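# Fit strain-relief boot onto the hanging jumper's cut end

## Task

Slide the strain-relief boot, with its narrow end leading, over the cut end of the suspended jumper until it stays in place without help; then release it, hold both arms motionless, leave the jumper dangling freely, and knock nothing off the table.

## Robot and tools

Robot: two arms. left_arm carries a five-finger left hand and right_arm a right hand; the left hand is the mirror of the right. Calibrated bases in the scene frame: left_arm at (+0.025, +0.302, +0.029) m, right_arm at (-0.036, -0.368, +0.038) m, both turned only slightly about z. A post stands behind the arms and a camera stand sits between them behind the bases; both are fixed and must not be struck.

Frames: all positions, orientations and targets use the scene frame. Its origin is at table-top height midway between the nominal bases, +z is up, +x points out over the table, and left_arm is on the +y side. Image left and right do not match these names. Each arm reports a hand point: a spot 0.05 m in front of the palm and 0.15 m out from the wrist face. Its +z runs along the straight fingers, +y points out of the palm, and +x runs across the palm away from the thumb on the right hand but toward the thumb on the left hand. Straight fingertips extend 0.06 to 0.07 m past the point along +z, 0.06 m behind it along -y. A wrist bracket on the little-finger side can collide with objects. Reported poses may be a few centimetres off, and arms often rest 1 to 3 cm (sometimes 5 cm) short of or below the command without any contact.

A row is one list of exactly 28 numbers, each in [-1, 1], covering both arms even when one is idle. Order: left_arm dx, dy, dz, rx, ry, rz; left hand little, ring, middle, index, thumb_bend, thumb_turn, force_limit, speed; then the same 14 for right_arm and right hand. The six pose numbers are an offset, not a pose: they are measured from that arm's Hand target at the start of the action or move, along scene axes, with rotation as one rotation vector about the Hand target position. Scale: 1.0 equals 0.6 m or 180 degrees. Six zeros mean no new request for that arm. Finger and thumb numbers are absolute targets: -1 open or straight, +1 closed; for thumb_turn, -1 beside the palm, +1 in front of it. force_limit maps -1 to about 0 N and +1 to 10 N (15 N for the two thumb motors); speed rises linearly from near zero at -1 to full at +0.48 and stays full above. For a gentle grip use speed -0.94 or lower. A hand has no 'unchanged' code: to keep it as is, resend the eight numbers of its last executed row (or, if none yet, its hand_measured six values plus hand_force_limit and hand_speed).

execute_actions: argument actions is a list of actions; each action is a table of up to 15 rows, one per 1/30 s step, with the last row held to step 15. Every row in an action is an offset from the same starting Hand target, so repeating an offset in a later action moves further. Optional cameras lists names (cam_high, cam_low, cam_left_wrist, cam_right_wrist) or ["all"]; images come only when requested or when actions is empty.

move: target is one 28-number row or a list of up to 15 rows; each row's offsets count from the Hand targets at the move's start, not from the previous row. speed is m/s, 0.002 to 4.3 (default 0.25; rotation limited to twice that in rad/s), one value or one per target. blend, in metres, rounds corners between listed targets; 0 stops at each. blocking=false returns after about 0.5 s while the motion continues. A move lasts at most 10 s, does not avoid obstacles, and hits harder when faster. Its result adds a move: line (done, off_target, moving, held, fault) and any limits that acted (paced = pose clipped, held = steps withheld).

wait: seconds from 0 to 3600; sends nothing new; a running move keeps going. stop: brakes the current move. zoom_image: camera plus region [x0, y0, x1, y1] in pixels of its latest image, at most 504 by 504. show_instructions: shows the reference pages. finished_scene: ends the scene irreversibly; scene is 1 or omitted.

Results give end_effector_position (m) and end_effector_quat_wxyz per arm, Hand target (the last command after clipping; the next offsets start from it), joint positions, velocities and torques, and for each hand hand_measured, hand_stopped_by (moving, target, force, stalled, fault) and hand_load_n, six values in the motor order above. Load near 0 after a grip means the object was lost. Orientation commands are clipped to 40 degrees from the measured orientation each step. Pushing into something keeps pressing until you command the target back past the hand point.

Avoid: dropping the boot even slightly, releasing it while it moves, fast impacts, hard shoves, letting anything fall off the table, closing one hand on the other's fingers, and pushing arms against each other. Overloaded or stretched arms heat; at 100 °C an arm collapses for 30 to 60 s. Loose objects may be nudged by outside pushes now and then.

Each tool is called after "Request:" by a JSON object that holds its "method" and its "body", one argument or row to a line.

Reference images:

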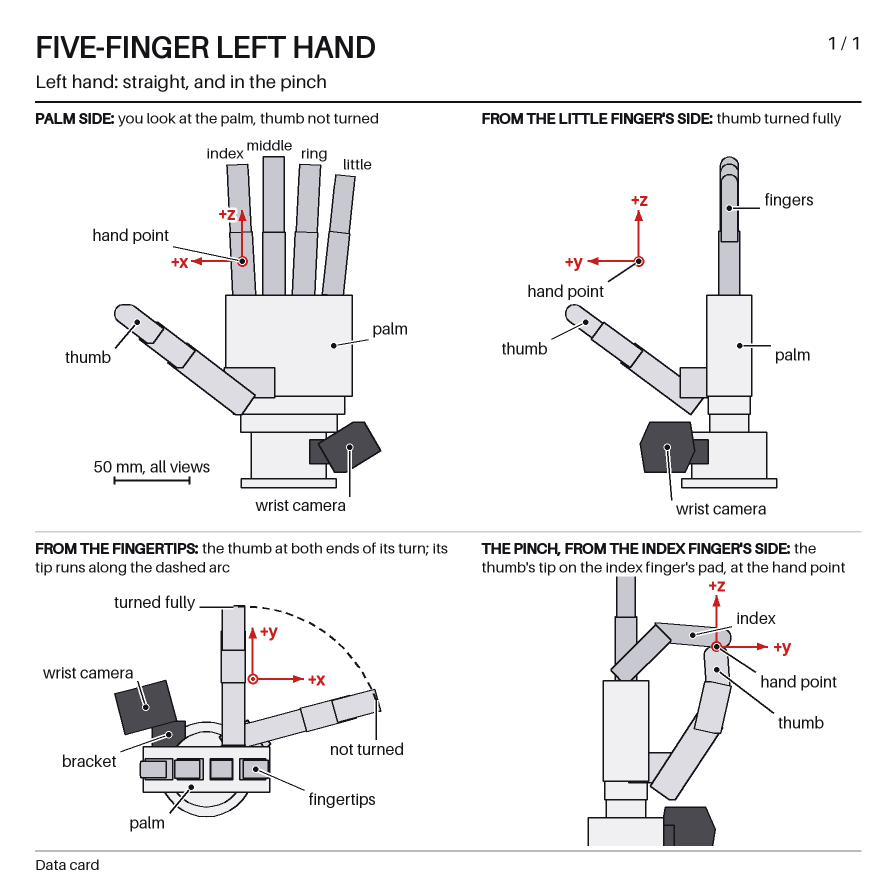

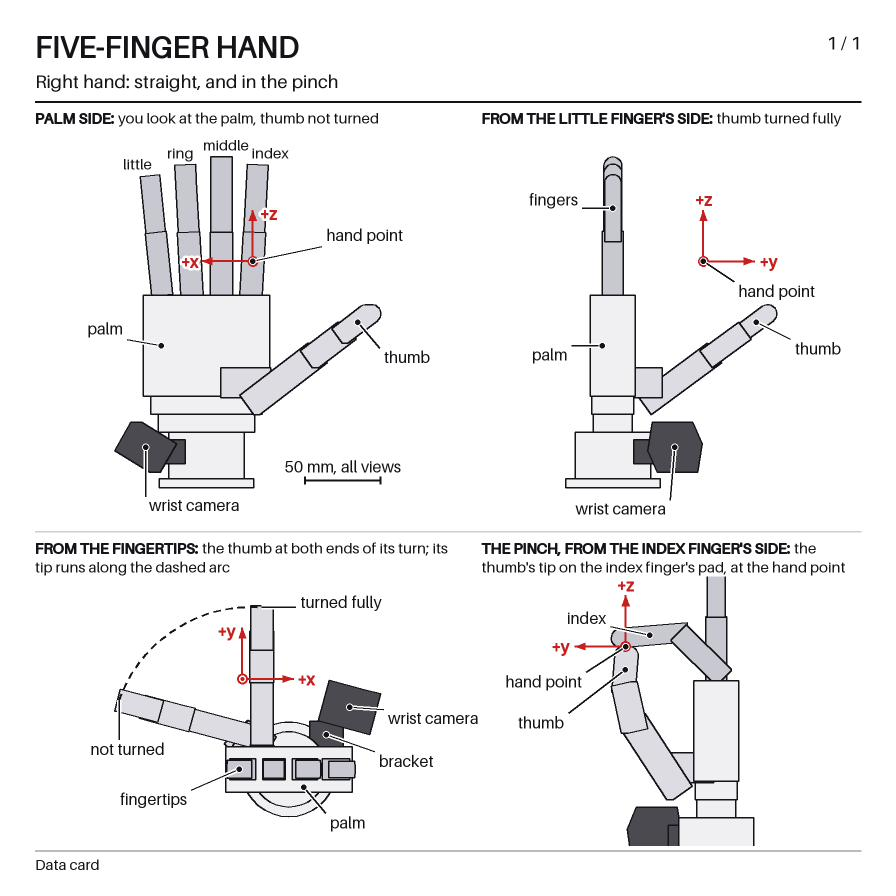

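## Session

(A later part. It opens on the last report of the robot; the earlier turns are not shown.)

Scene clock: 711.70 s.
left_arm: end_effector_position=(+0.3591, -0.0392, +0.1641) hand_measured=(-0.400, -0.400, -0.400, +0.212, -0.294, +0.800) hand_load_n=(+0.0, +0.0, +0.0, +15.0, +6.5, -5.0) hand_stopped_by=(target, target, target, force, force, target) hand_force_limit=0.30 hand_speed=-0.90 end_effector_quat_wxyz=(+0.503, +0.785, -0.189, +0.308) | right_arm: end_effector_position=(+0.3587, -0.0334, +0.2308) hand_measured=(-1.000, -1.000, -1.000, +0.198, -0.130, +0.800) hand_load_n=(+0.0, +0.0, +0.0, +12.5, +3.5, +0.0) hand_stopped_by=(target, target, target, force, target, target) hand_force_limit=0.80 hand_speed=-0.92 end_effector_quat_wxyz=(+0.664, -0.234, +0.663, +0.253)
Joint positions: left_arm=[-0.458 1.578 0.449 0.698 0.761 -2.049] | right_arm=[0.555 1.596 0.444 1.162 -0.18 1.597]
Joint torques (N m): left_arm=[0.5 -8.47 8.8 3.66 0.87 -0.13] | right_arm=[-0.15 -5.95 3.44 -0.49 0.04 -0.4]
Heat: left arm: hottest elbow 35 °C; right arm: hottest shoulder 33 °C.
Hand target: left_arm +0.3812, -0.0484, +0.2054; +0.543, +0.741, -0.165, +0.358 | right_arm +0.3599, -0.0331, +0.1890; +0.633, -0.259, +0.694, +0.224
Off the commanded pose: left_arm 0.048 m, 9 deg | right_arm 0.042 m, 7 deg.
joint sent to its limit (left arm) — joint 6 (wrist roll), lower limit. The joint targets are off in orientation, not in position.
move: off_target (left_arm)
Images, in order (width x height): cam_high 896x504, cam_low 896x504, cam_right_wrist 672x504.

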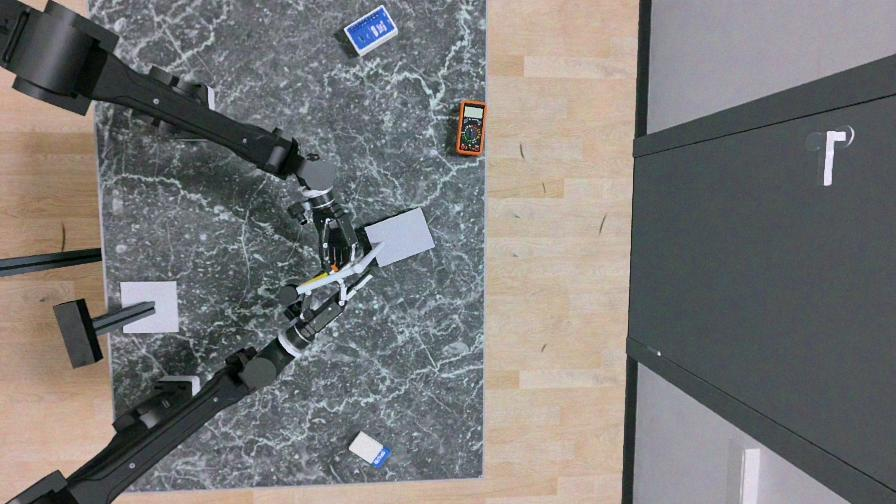

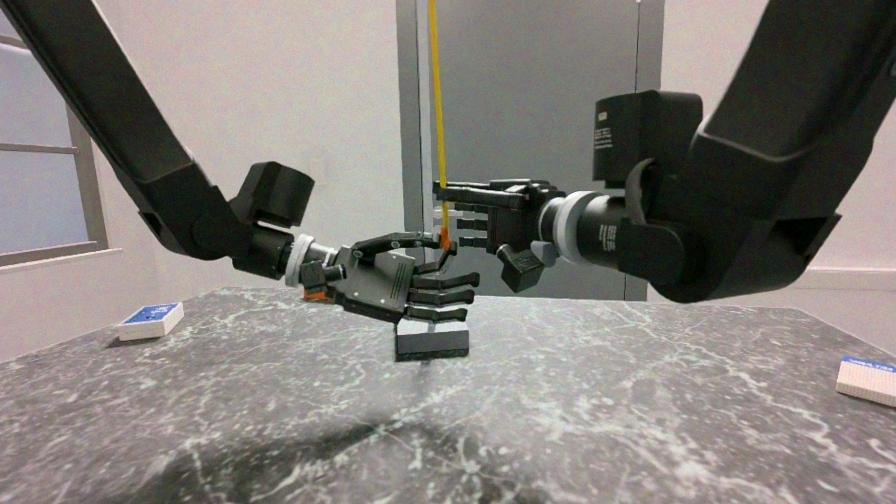

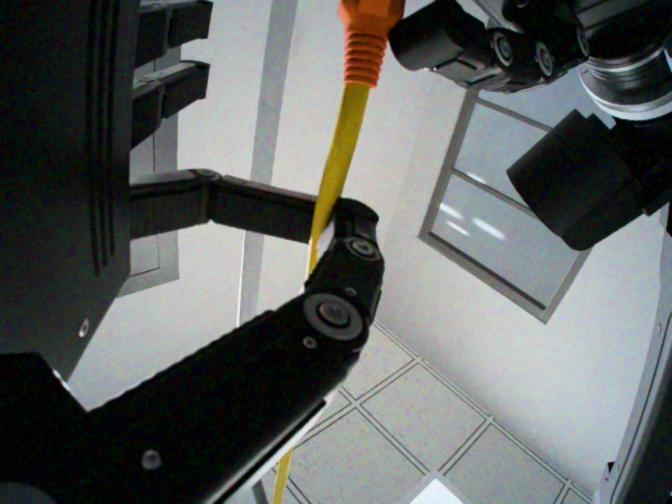

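Request:
{"method": "move", "body": {
  "target": [0.003,0.002,0.02,0,0,0,-0.4,-0.4,-0.4,0.5,-0.2,0.8,0.3,-0.9,0.0,0.0,-0.03,0,0,0,-1,-1,-1,0.7,-0.13,0.8,0.8,-0.92],
  "speed": 0.03,
  "cameras": ["cam_low","cam_high","cam_right_wrist"]
}}

Request:
{"method": "zoom_image", "body": {
  "camera": "cam_right_wrist",
  "region": [200, 0, 500, 300]
}}

Request:
{"method": "zoom_image", "body": {
  "camera": "cam_low",
  "region": [400, 150, 500, 260]
}}

Scene clock: 714.53 s.
left_arm: end_effector_position=(+0.3616, -0.0384, +0.1659) hand_measured=(-0.400, -0.400, -0.400, +0.212, -0.294, +0.800) hand_load_n=(+0.0, +0.0, +0.0, +15.5, +6.0, -6.0) hand_stopped_by=(target, target, target, force, force, target) hand_force_limit=0.30 hand_speed=-0.90 end_effector_quat_wxyz=(+0.503, +0.785, -0.188, +0.309) | right_arm: end_effector_position=(+0.3583, -0.0333, +0.2292) hand_measured=(-1.000, -1.000, -1.000, +0.198, -0.132, +0.800) hand_load_n=(+0.0, +0.0, +0.0, +12.5, +4.5, +2.0) hand_stopped_by=(target, target, target, force, target, target) hand_force_limit=0.80 hand_speed=-0.92 end_effector_quat_wxyz=(+0.672, -0.235, +0.655, +0.254)
Joint positions: left_arm=[-0.454 1.575 0.453 0.691 0.762 -2.049] | right_arm=[0.555 1.627 0.444 1.216 -0.181 1.594]
Joint torques (N m): left_arm=[0.56 -10.7 9.11 2.15 0.99 -0.14] | right_arm=[0.21 -3.19 2.84 0.1 0.11 -0.37]
Heat: left arm: hottest elbow 36 °C; right arm: hottest shoulder 33 °C.
Hand target: left_arm +0.3829, -0.0473, +0.2173; +0.543, +0.741, -0.165, +0.358 | right_arm +0.3599, -0.0331, +0.1709; +0.633, -0.259, +0.694, +0.224
Off the commanded pose: left_arm 0.056 m, 9 deg | right_arm 0.058 m, 8 deg.
joint sent to its limit (left arm) — joint 6 (wrist roll), lower limit. The joint targets are off in position and orientation.
move: off_target (left_arm, right_arm)
Images, in order (width x height): cam_high 896x504, cam_low 896x504, cam_right_wrist 672x504.

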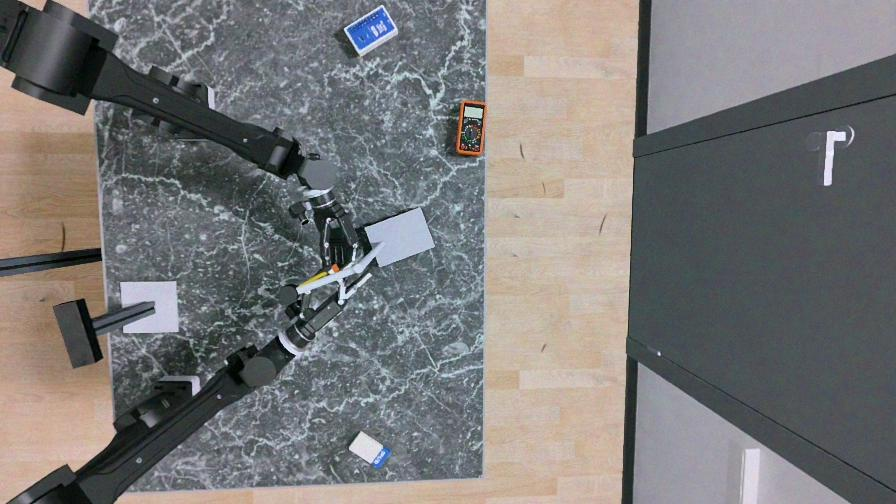

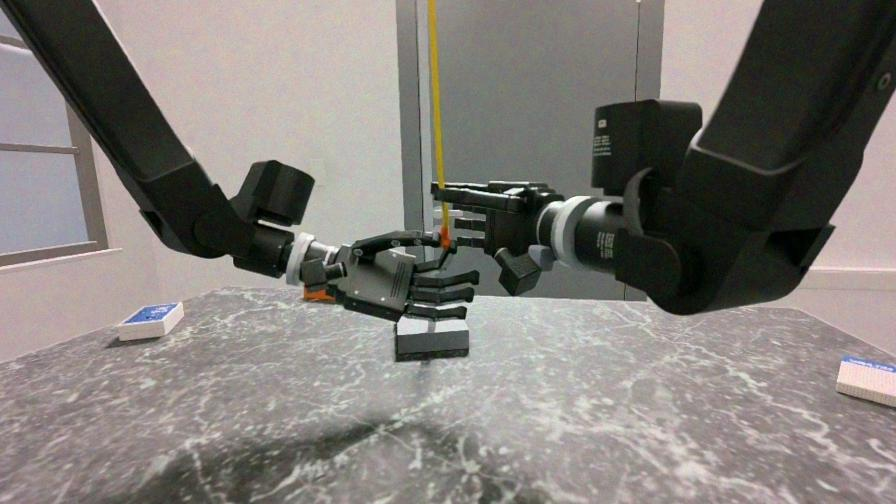

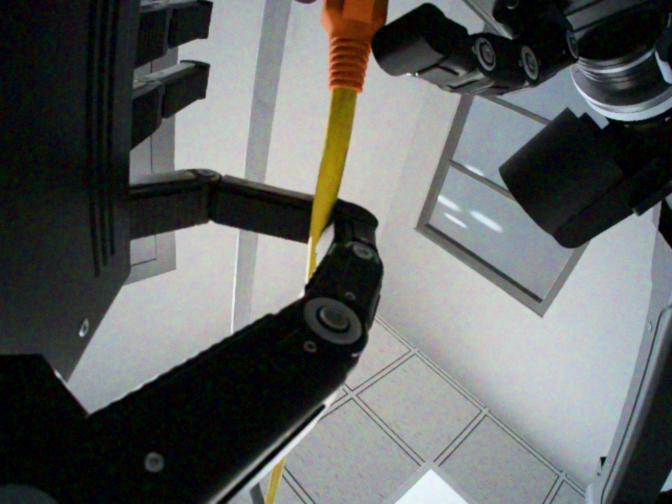

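Scaled by 1.680 from the camera's image (finer frame: 960x720).

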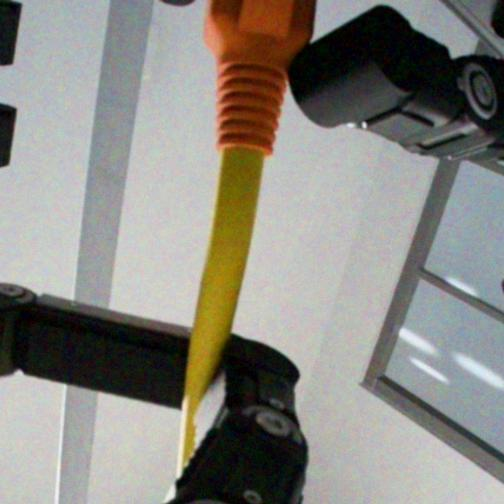

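Scaled by 4.582.

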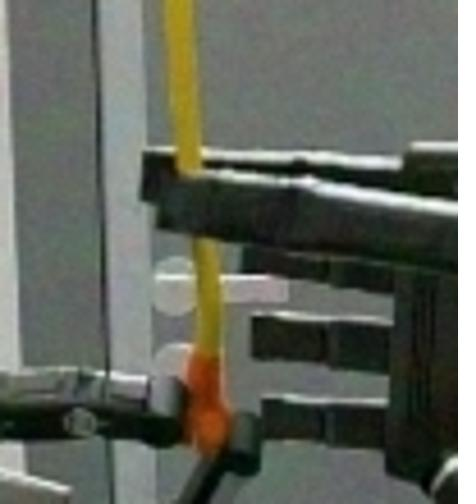

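Request:
{"method": "move", "body": {
  "target": [-0.012,0.01,-0.06,0,0,0,-0.4,-0.4,-0.4,0.5,-0.2,0.8,0.3,-0.9,0.0,0.0,0.1,0,0,0,-1,-1,-1,0.7,-0.13,0.8,0.8,-0.92],
  "speed": 0.04,
  "cameras": ["cam_low","cam_high","cam_right_wrist"]
}}

Request:
{"method": "zoom_image", "body": {
  "camera": "cam_right_wrist",
  "region": [200, 0, 500, 300]
}}

Request:
{"method": "zoom_image", "body": {
  "camera": "cam_low",
  "region": [400, 150, 500, 260]
}}

Scene clock: 718.40 s.
left_arm: end_effector_position=(+0.3633, -0.0393, +0.1634) hand_measured=(-0.400, -0.400, -0.400, +0.212, -0.294, +0.800) hand_load_n=(+0.0, +0.0, +0.0, +13.5, +8.0, -3.5) hand_stopped_by=(target, target, target, force, force, target) hand_force_limit=0.30 hand_speed=-0.90 end_effector_quat_wxyz=(+0.511, +0.767, -0.200, +0.332) | right_arm: end_effector_position=(+0.3555, -0.0344, +0.2338) hand_measured=(-1.000, -1.000, -1.000, +0.198, -0.132, +0.800) hand_load_n=(+0.0, +0.0, +0.0, +9.0, +2.5, +0.0) hand_stopped_by=(target, target, target, force, target, target) hand_force_limit=0.80 hand_speed=-0.92 end_effector_quat_wxyz=(+0.635, -0.251, +0.692, +0.236)
Joint positions: left_arm=[-0.451 1.64 0.453 0.818 0.773 -2.049] | right_arm=[0.555 1.47 0.444 0.942 -0.179 1.564]
Joint torques (N m): left_arm=[0.73 -7.82 6.27 2.99 0.51 -0.14] | right_arm=[-0.09 -8.35 6.39 0.96 0.21 -0.14]
Heat: left arm: hottest elbow 36 °C; right arm: hottest shoulder 33 °C.
Hand target: left_arm +0.3757, -0.0413, +0.1814; +0.543, +0.741, -0.165, +0.358 | right_arm +0.3598, -0.0331, +0.2307; +0.633, -0.259, +0.695, +0.224
Off the commanded pose: left_arm 0.022 m, 7 deg | right_arm 0.006 m, 2 deg.
joint sent to its limit (left arm) — joint 6 (wrist roll), lower limit. The joint targets are off in orientation, not in position.
move: off_target (left_arm)
Images, in order (width x height): cam_high 896x504, cam_low 896x504, cam_right_wrist 672x504.

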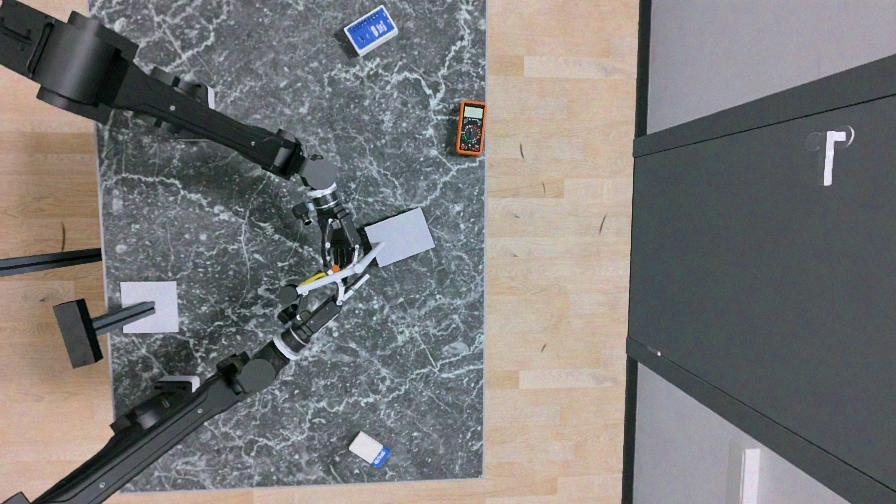

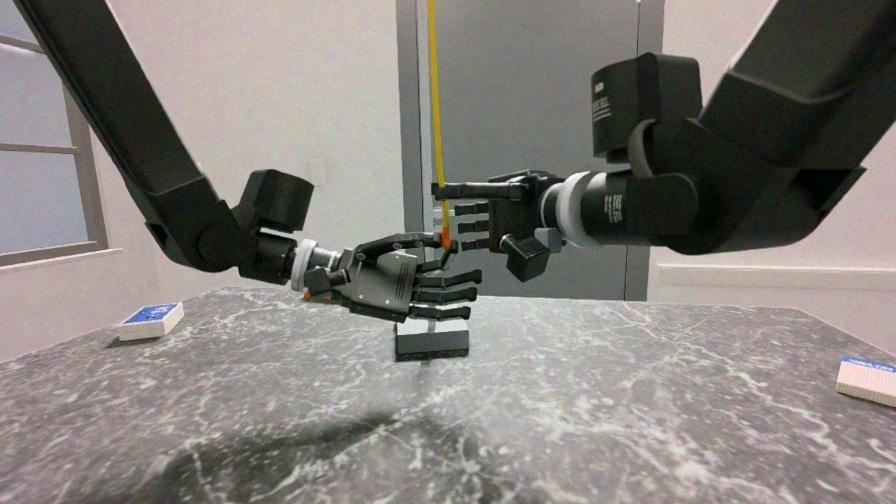

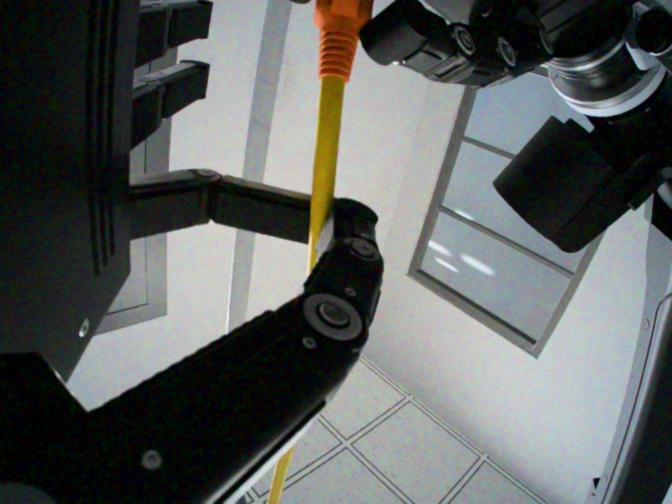

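Scaled by 1.680 from the camera's image (finer frame: 960x720).

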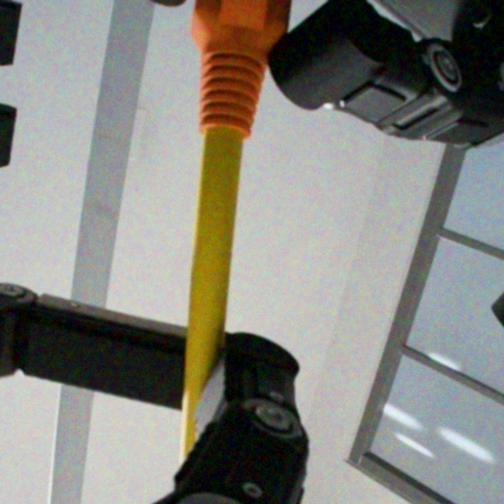

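Scaled by 4.582.

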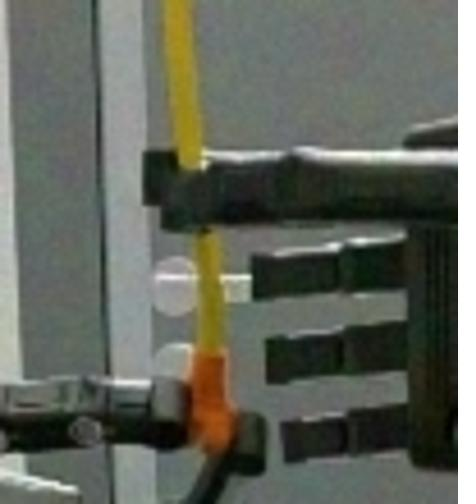

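Request:
{"method": "move", "body": {
  "target": [0,0,-0.022,0,0,0,-0.4,-0.4,-0.4,0.5,-0.2,0.8,0.3,-0.9,0.0,0.0,0.0,0,0,0,-1,-1,-1,0.7,-0.13,0.8,0.8,-0.92],
  "speed": 0.03,
  "cameras": ["cam_low","cam_right_wrist"]
}}

Request:
{"method": "zoom_image", "body": {
  "camera": "cam_right_wrist",
  "region": [200, 0, 500, 300]
}}

Scene clock: 721.30 s.
left_arm: end_effector_position=(+0.3635, -0.0398, +0.1613) hand_measured=(-0.400, -0.400, -0.400, +0.212, -0.294, +0.800) hand_load_n=(+0.0, +0.0, +0.0, +12.0, +10.0, -1.5) hand_stopped_by=(target, target, target, force, force, target) hand_force_limit=0.30 hand_speed=-0.90 end_effector_quat_wxyz=(+0.515, +0.758, -0.205, +0.343) | right_arm: end_effector_position=(+0.3557, -0.0346, +0.2338) hand_measured=(-1.000, -1.000, -1.000, +0.198, -0.132, +0.800) hand_load_n=(+0.0, +0.0, +0.0, +9.0, +2.0, +0.0) hand_stopped_by=(target, target, target, force, target, target) hand_force_limit=0.80 hand_speed=-0.92 end_effector_quat_wxyz=(+0.635, -0.250, +0.692, +0.235)
Joint positions: left_arm=[-0.451 1.676 0.453 0.888 0.777 -2.05] | right_arm=[0.555 1.47 0.444 0.942 -0.177 1.564]
Joint torques (N m): left_arm=[0.85 -6.77 5.86 2.33 0.25 -0.13] | right_arm=[0.03 -8.29 6.37 0.96 0.12 -0.12]
Heat: left arm: hottest elbow 36 °C; right arm: hottest shoulder 33 °C.
Hand target: left_arm +0.3757, -0.0413, +0.1681; +0.543, +0.741, -0.165, +0.358 | right_arm +0.3599, -0.0332, +0.2307; +0.633, -0.259, +0.695, +0.224
Off the commanded pose: left_arm 0.014 m, 6 deg | right_arm 0.005 m, 2 deg.
joint sent to its limit (left arm) — joint 6 (wrist roll), lower limit. The joint targets are off in orientation, not in position.
move: off_target (left_arm)

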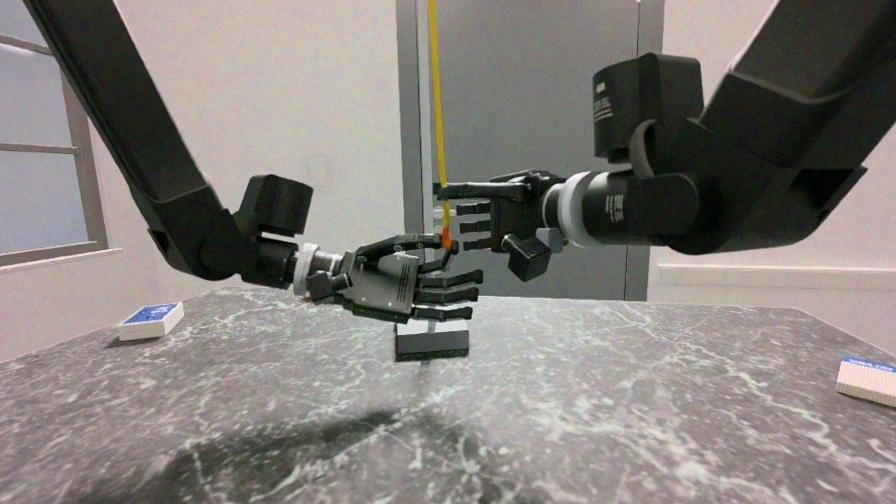

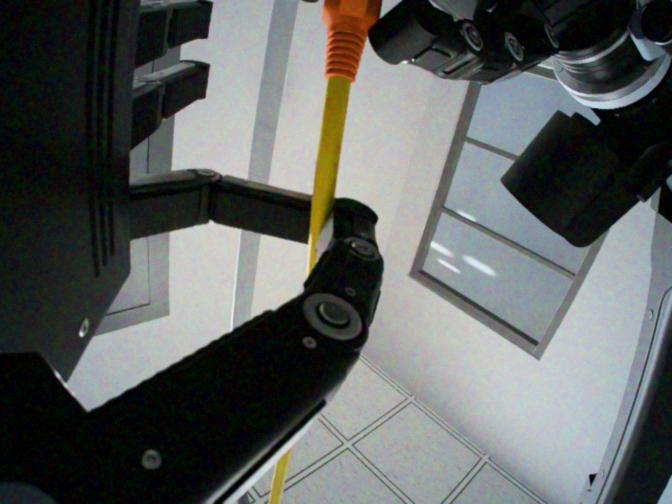

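Scaled by 1.680 from the camera's image (finer frame: 960x720).

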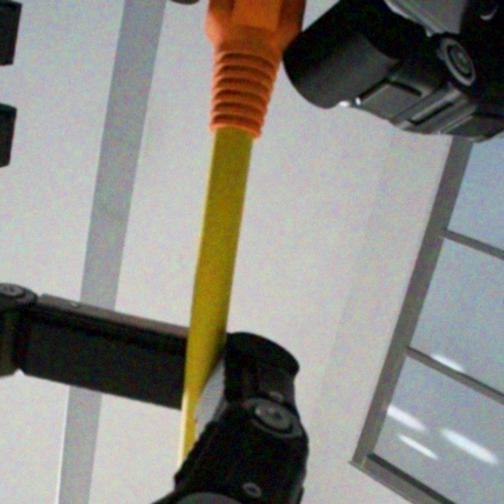

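Request:
{"method": "move", "body": {
  "target": [0,0,-0.008,0,0,0,-0.4,-0.4,-0.4,0.5,-0.2,0.8,0.3,-0.9,0.0,0.0,0.0,0,0,0,-1,-1,-1,0.7,-0.13,0.8,0.8,-0.92],
  "speed": 0.03,
  "cameras": ["cam_right_wrist"]
}}

Request:
{"method": "move", "body": {
  "target": [0,0,-0.006,0,0,0,-0.4,-0.4,-0.4,0.5,-0.2,0.8,0.3,-0.9,0.0,0.0,0.0,0,0,0,-1,-1,-1,0.7,-0.13,0.8,0.8,-0.92],
  "speed": 0.03,
  "cameras": ["cam_right_wrist"]
}}

Request:
{"method": "zoom_image", "body": {
  "camera": "cam_right_wrist",
  "region": [200, 0, 500, 300]
}}

Scene clock: 723.90 s.
left_arm: end_effector_position=(+0.3647, -0.0404, +0.1608) hand_measured=(-0.400, -0.400, -0.400, +0.212, -0.294, +0.800) hand_load_n=(+0.0, +0.0, +0.0, +12.0, +10.5, -1.5) hand_stopped_by=(target, target, target, force, force, target) hand_force_limit=0.30 hand_speed=-0.90 end_effector_quat_wxyz=(+0.516, +0.755, -0.207, +0.348) | right_arm: end_effector_position=(+0.3558, -0.0346, +0.2338) hand_measured=(-1.000, -1.000, -1.000, +0.198, -0.132, +0.800) hand_load_n=(+0.0, +0.0, +0.0, +9.5, +2.5, +0.0) hand_stopped_by=(target, target, target, force, target, target) hand_force_limit=0.80 hand_speed=-0.92 end_effector_quat_wxyz=(+0.635, -0.250, +0.692, +0.235)
Joint positions: left_arm=[-0.451 1.691 0.456 0.912 0.778 -2.051] | right_arm=[0.555 1.47 0.444 0.942 -0.177 1.564]
Joint torques (N m): left_arm=[0.38 -6.83 5.5 2.14 0.15 -0.11] | right_arm=[0.15 -8.23 6.28 0.98 0.17 -0.12]
Heat: left arm: hottest elbow 36 °C; right arm: hottest shoulder 33 °C.
Hand target: left_arm +0.3758, -0.0413, +0.1634; +0.543, +0.741, -0.165, +0.358 | right_arm +0.3598, -0.0331, +0.2307; +0.633, -0.259, +0.695, +0.224
Off the commanded pose: left_arm 0.011 m, 6 deg | right_arm 0.005 m, 2 deg.
joint sent to its limit (left arm) — joint 6 (wrist roll), lower limit. The joint targets are off in orientation, not in position.
move: off_target (left_arm)

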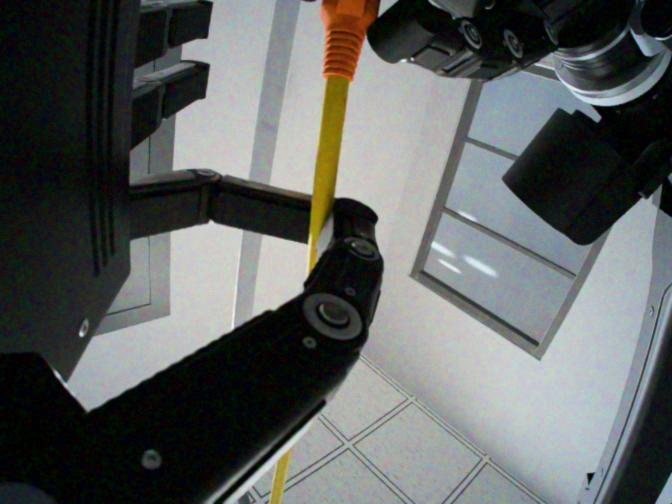

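Scene clock: 725.67 s.
left_arm: end_effector_position=(+0.3657, -0.0408, +0.1602) hand_measured=(-0.400, -0.400, -0.400, +0.212, -0.294, +0.800) hand_load_n=(+0.0, +0.0, +0.0, +11.5, +11.0, -1.0) hand_stopped_by=(target, target, target, force, force, target) hand_force_limit=0.30 hand_speed=-0.90 end_effector_quat_wxyz=(+0.517, +0.753, -0.208, +0.351) | right_arm: end_effector_position=(+0.3558, -0.0347, +0.2338) hand_measured=(-1.000, -1.000, -1.000, +0.198, -0.132, +0.800) hand_load_n=(+0.0, +0.0, +0.5, +9.5, +2.0, +0.0) hand_stopped_by=(target, target, target, force, target, target) hand_force_limit=0.80 hand_speed=-0.92 end_effector_quat_wxyz=(+0.635, -0.250, +0.692, +0.235)
Joint positions: left_arm=[-0.451 1.702 0.459 0.93 0.778 -2.053] | right_arm=[0.555 1.47 0.444 0.942 -0.176 1.564]
Joint torques (N m): left_arm=[0.62 -6.71 5.24 1.92 0.09 -0.09] | right_arm=[-0.62 -8.47 6.32 0.94 0.11 -0.14]
Heat: left arm: hottest elbow 36 °C; right arm: hottest shoulder 33 °C.
Hand target: left_arm +0.3757, -0.0413, +0.1597; +0.543, +0.741, -0.165, +0.358 | right_arm +0.3598, -0.0331, +0.2307; +0.633, -0.259, +0.695, +0.224
Off the commanded pose: left_arm 0.010 m, 6 deg | right_arm 0.005 m, 2 deg.
joint sent to its limit (left arm) — joint 6 (wrist roll), lower limit. The joint targets are off in orientation, not in position.
move: off_target (left_arm)

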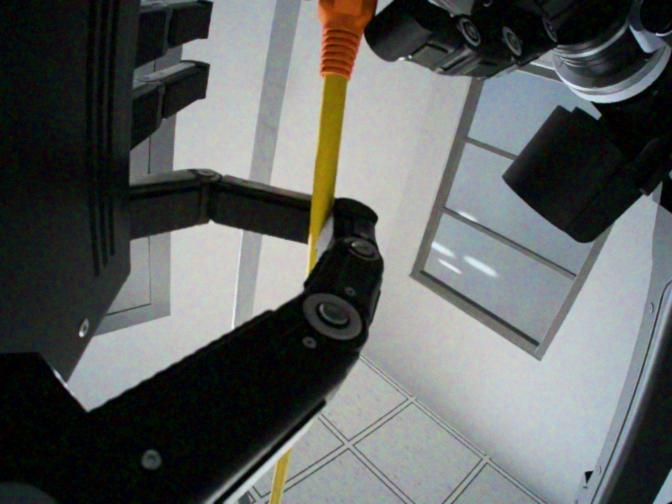

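Scaled by 1.680 from the camera's image (finer frame: 960x720).

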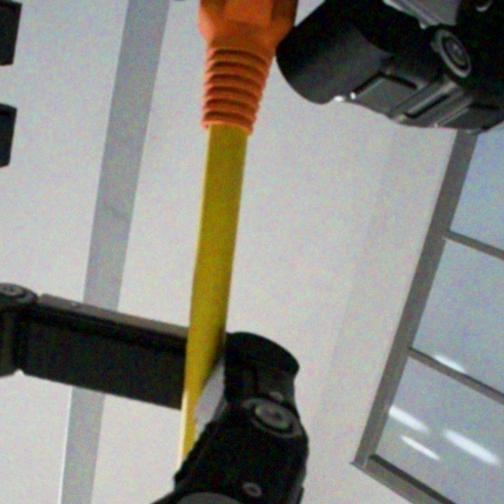

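Request:
{"method": "move", "body": {
  "target": [-0.002,0,0.008,0,0,0,-0.4,-0.4,-0.4,0.5,-0.2,0.8,0.3,-0.9,0.0,0.0,0.0,0,0,0,-1,-1,-1,0.7,-0.13,0.8,0.8,-0.92],
  "speed": 0.03,
  "cameras": ["all"]
}}

Request:
{"method": "zoom_image", "body": {
  "camera": "cam_low",
  "region": [410, 200, 470, 270]
}}

Request:
{"method": "zoom_image", "body": {
  "camera": "cam_right_wrist",
  "region": [260, 0, 460, 200]
}}

Scene clock: 729.60 s.
left_arm: end_effector_position=(+0.3657, -0.0408, +0.1602) hand_measured=(-0.400, -0.400, -0.400, +0.212, -0.294, +0.800) hand_load_n=(+0.0, +0.0, +0.0, +11.5, +10.5, -1.0) hand_stopped_by=(target, target, target, force, force, target) hand_force_limit=0.30 hand_speed=-0.90 end_effector_quat_wxyz=(+0.517, +0.753, -0.208, +0.351) | right_arm: end_effector_position=(+0.3558, -0.0347, +0.2338) hand_measured=(-1.000, -1.000, -1.000, +0.198, -0.132, +0.800) hand_load_n=(+0.0, +0.0, +0.0, +9.5, +2.0, +0.0) hand_stopped_by=(target, target, target, force, target, target) hand_force_limit=0.80 hand_speed=-0.92 end_effector_quat_wxyz=(+0.635, -0.250, +0.692, +0.235)
Joint positions: left_arm=[-0.451 1.702 0.459 0.93 0.778 -2.053] | right_arm=[0.555 1.47 0.444 0.942 -0.176 1.564]
Joint torques (N m): left_arm=[0.5 -8 5.07 1.2 0.08 -0.1] | right_arm=[-0.67 -8.18 6.24 1.01 0.09 -0.13]
Heat: left arm: hottest elbow 36 °C; right arm: hottest shoulder 33 °C.
Hand target: left_arm +0.3745, -0.0413, +0.1645; +0.543, +0.741, -0.165, +0.358 | right_arm +0.3598, -0.0331, +0.2307; +0.633, -0.259, +0.695, +0.224
Off the commanded pose: left_arm 0.010 m, 6 deg | right_arm 0.005 m, 2 deg.
joint sent to its limit (left arm) — joint 6 (wrist roll), lower limit. The joint targets are off in orientation, not in position.
move: off_target (left_arm)

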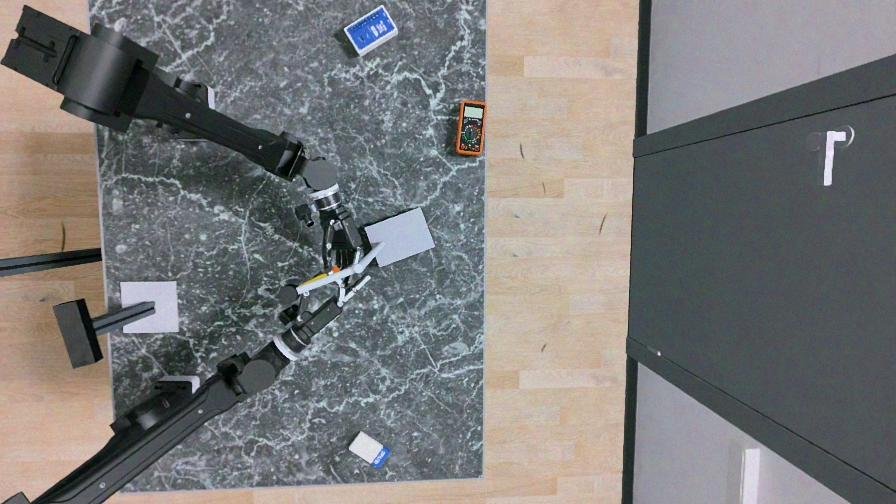

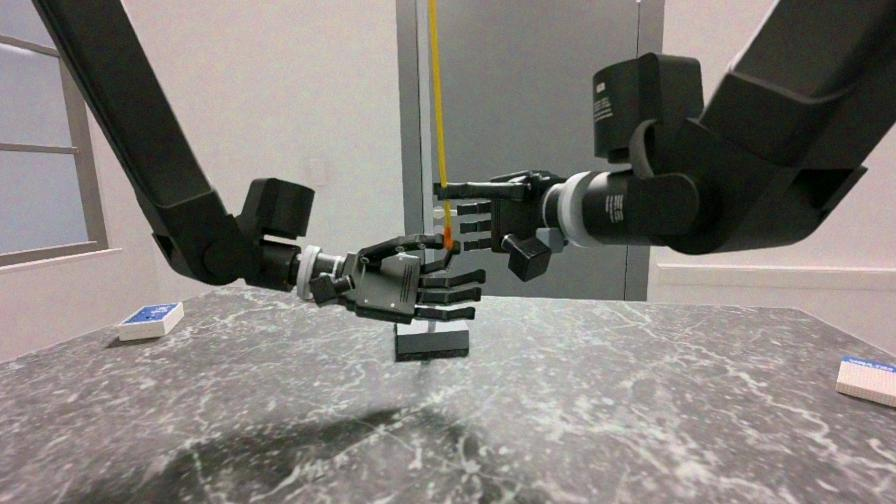

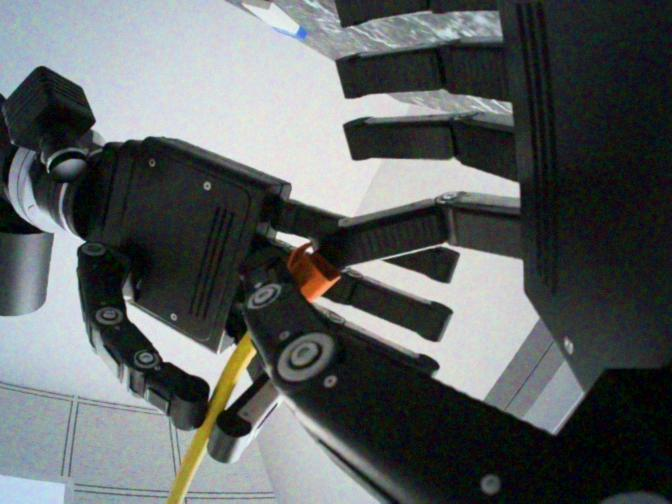

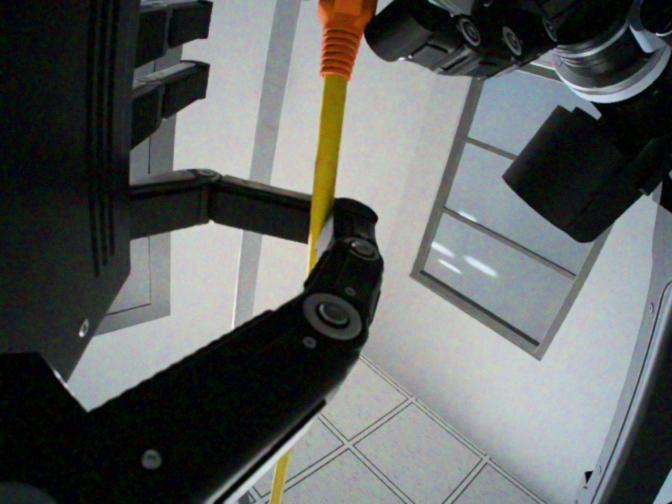

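Scaled by 7.200.

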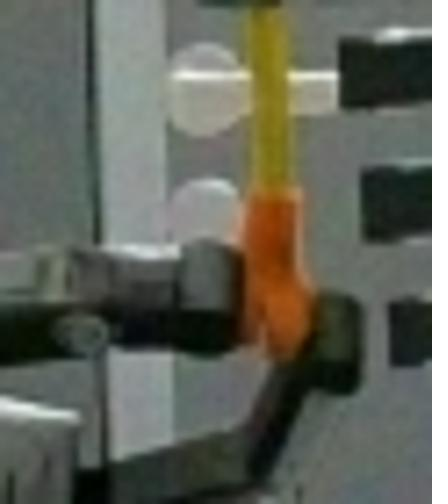

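Scaled by 2.520 from the camera's image (finer frame: 960x720).

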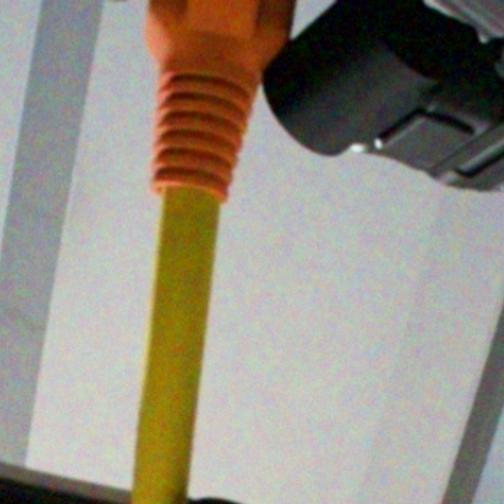

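Request:
{"method": "move", "body": {
  "target": [0,0,0,0,0,0,-0.4,-0.4,-0.4,0.08,-0.42,0.8,0.3,-0.92,0.0,0.0,0.0,0,0,0,-1,-1,-1,0.7,-0.13,0.8,0.8,-0.92],
  "speed": 0.03,
  "cameras": ["all"]
}}

Request:
{"method": "zoom_image", "body": {
  "camera": "cam_low",
  "region": [410, 200, 470, 270]
}}

Request:
{"method": "zoom_image", "body": {
  "camera": "cam_right_wrist",
  "region": [260, 0, 460, 200]
}}

Scene clock: 731.73 s.
left_arm: end_effector_position=(+0.3658, -0.0408, +0.1602) hand_measured=(-0.400, -0.400, -0.400, +0.080, -0.420, +0.800) hand_load_n=(+0.0, +0.0, +0.0, +0.0, -0.5, +0.0) hand_stopped_by=(target, target, target, target, target, target) hand_force_limit=0.30 hand_speed=-0.92 end_effector_quat_wxyz=(+0.517, +0.753, -0.208, +0.351) | right_arm: end_effector_position=(+0.3560, -0.0348, +0.2338) hand_measured=(-1.000, -1.000, -1.000, +0.198, -0.132, +0.800) hand_load_n=(+0.0, +0.0, +0.0, +9.0, +3.0, +0.0) hand_stopped_by=(target, target, target, force, target, target) hand_force_limit=0.80 hand_speed=-0.92 end_effector_quat_wxyz=(+0.635, -0.250, +0.692, +0.234)
Joint positions: left_arm=[-0.451 1.702 0.459 0.93 0.777 -2.053] | right_arm=[0.555 1.47 0.444 0.942 -0.176 1.563]
Joint torques (N m): left_arm=[0.5 -8.06 5.08 1.22 0.1 -0.1] | right_arm=[-0.38 -8.88 6.48 1.06 0.1 -0.12]
Heat: left arm: hottest elbow 36 °C; right arm: hottest shoulder 33 °C.
Hand target: left_arm +0.3745, -0.0413, +0.1645; +0.543, +0.741, -0.165, +0.358 | right_arm +0.3598, -0.0331, +0.2307; +0.633, -0.259, +0.695, +0.224
Off the commanded pose: left_arm 0.010 m, 6 deg | right_arm 0.005 m, 2 deg.
joint sent to its limit (left arm) — joint 6 (wrist roll), lower limit. The joint targets are off in orientation, not in position.
move: done

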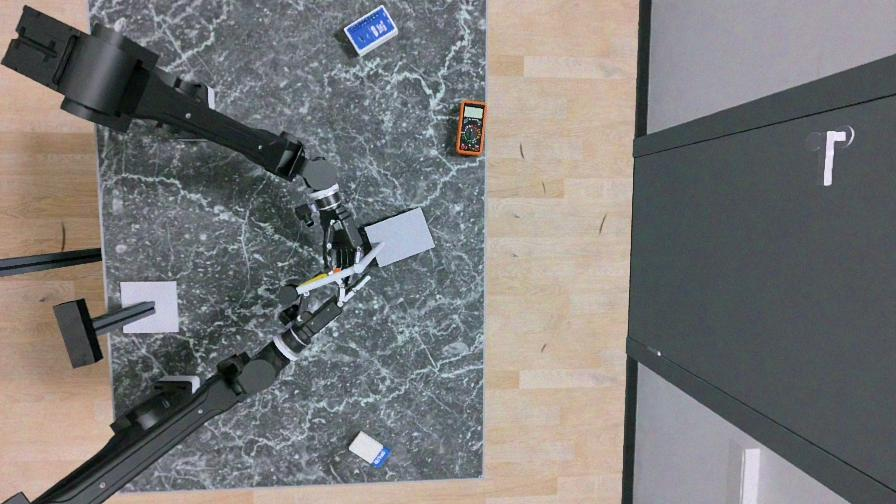

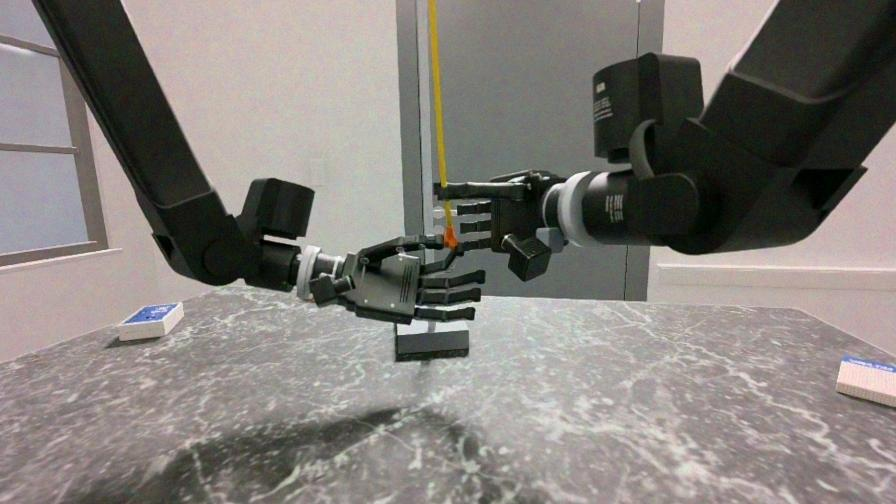

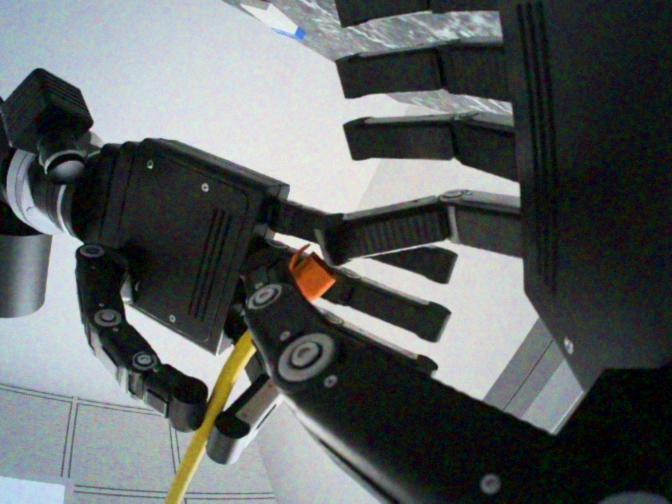

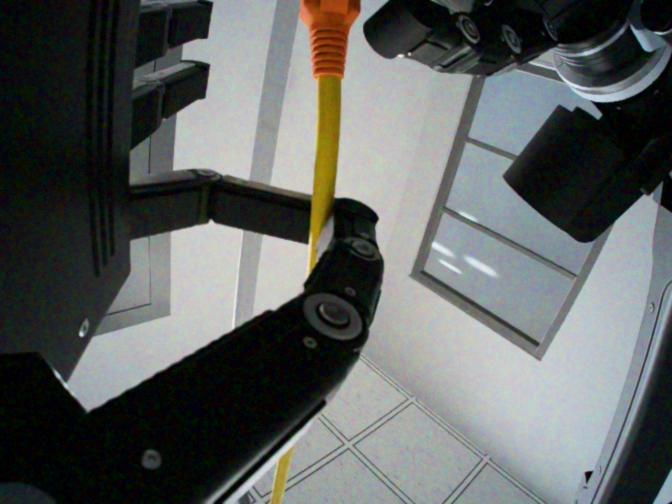

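Scaled by 7.200.

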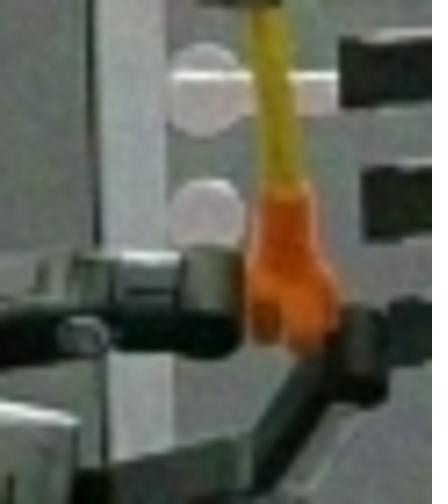

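Scaled by 2.520 from the camera's image (finer frame: 960x720).

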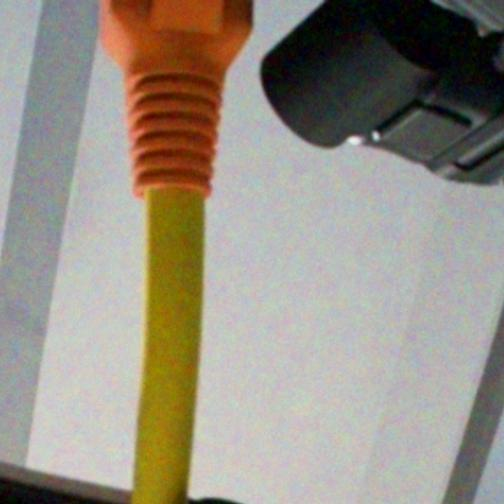

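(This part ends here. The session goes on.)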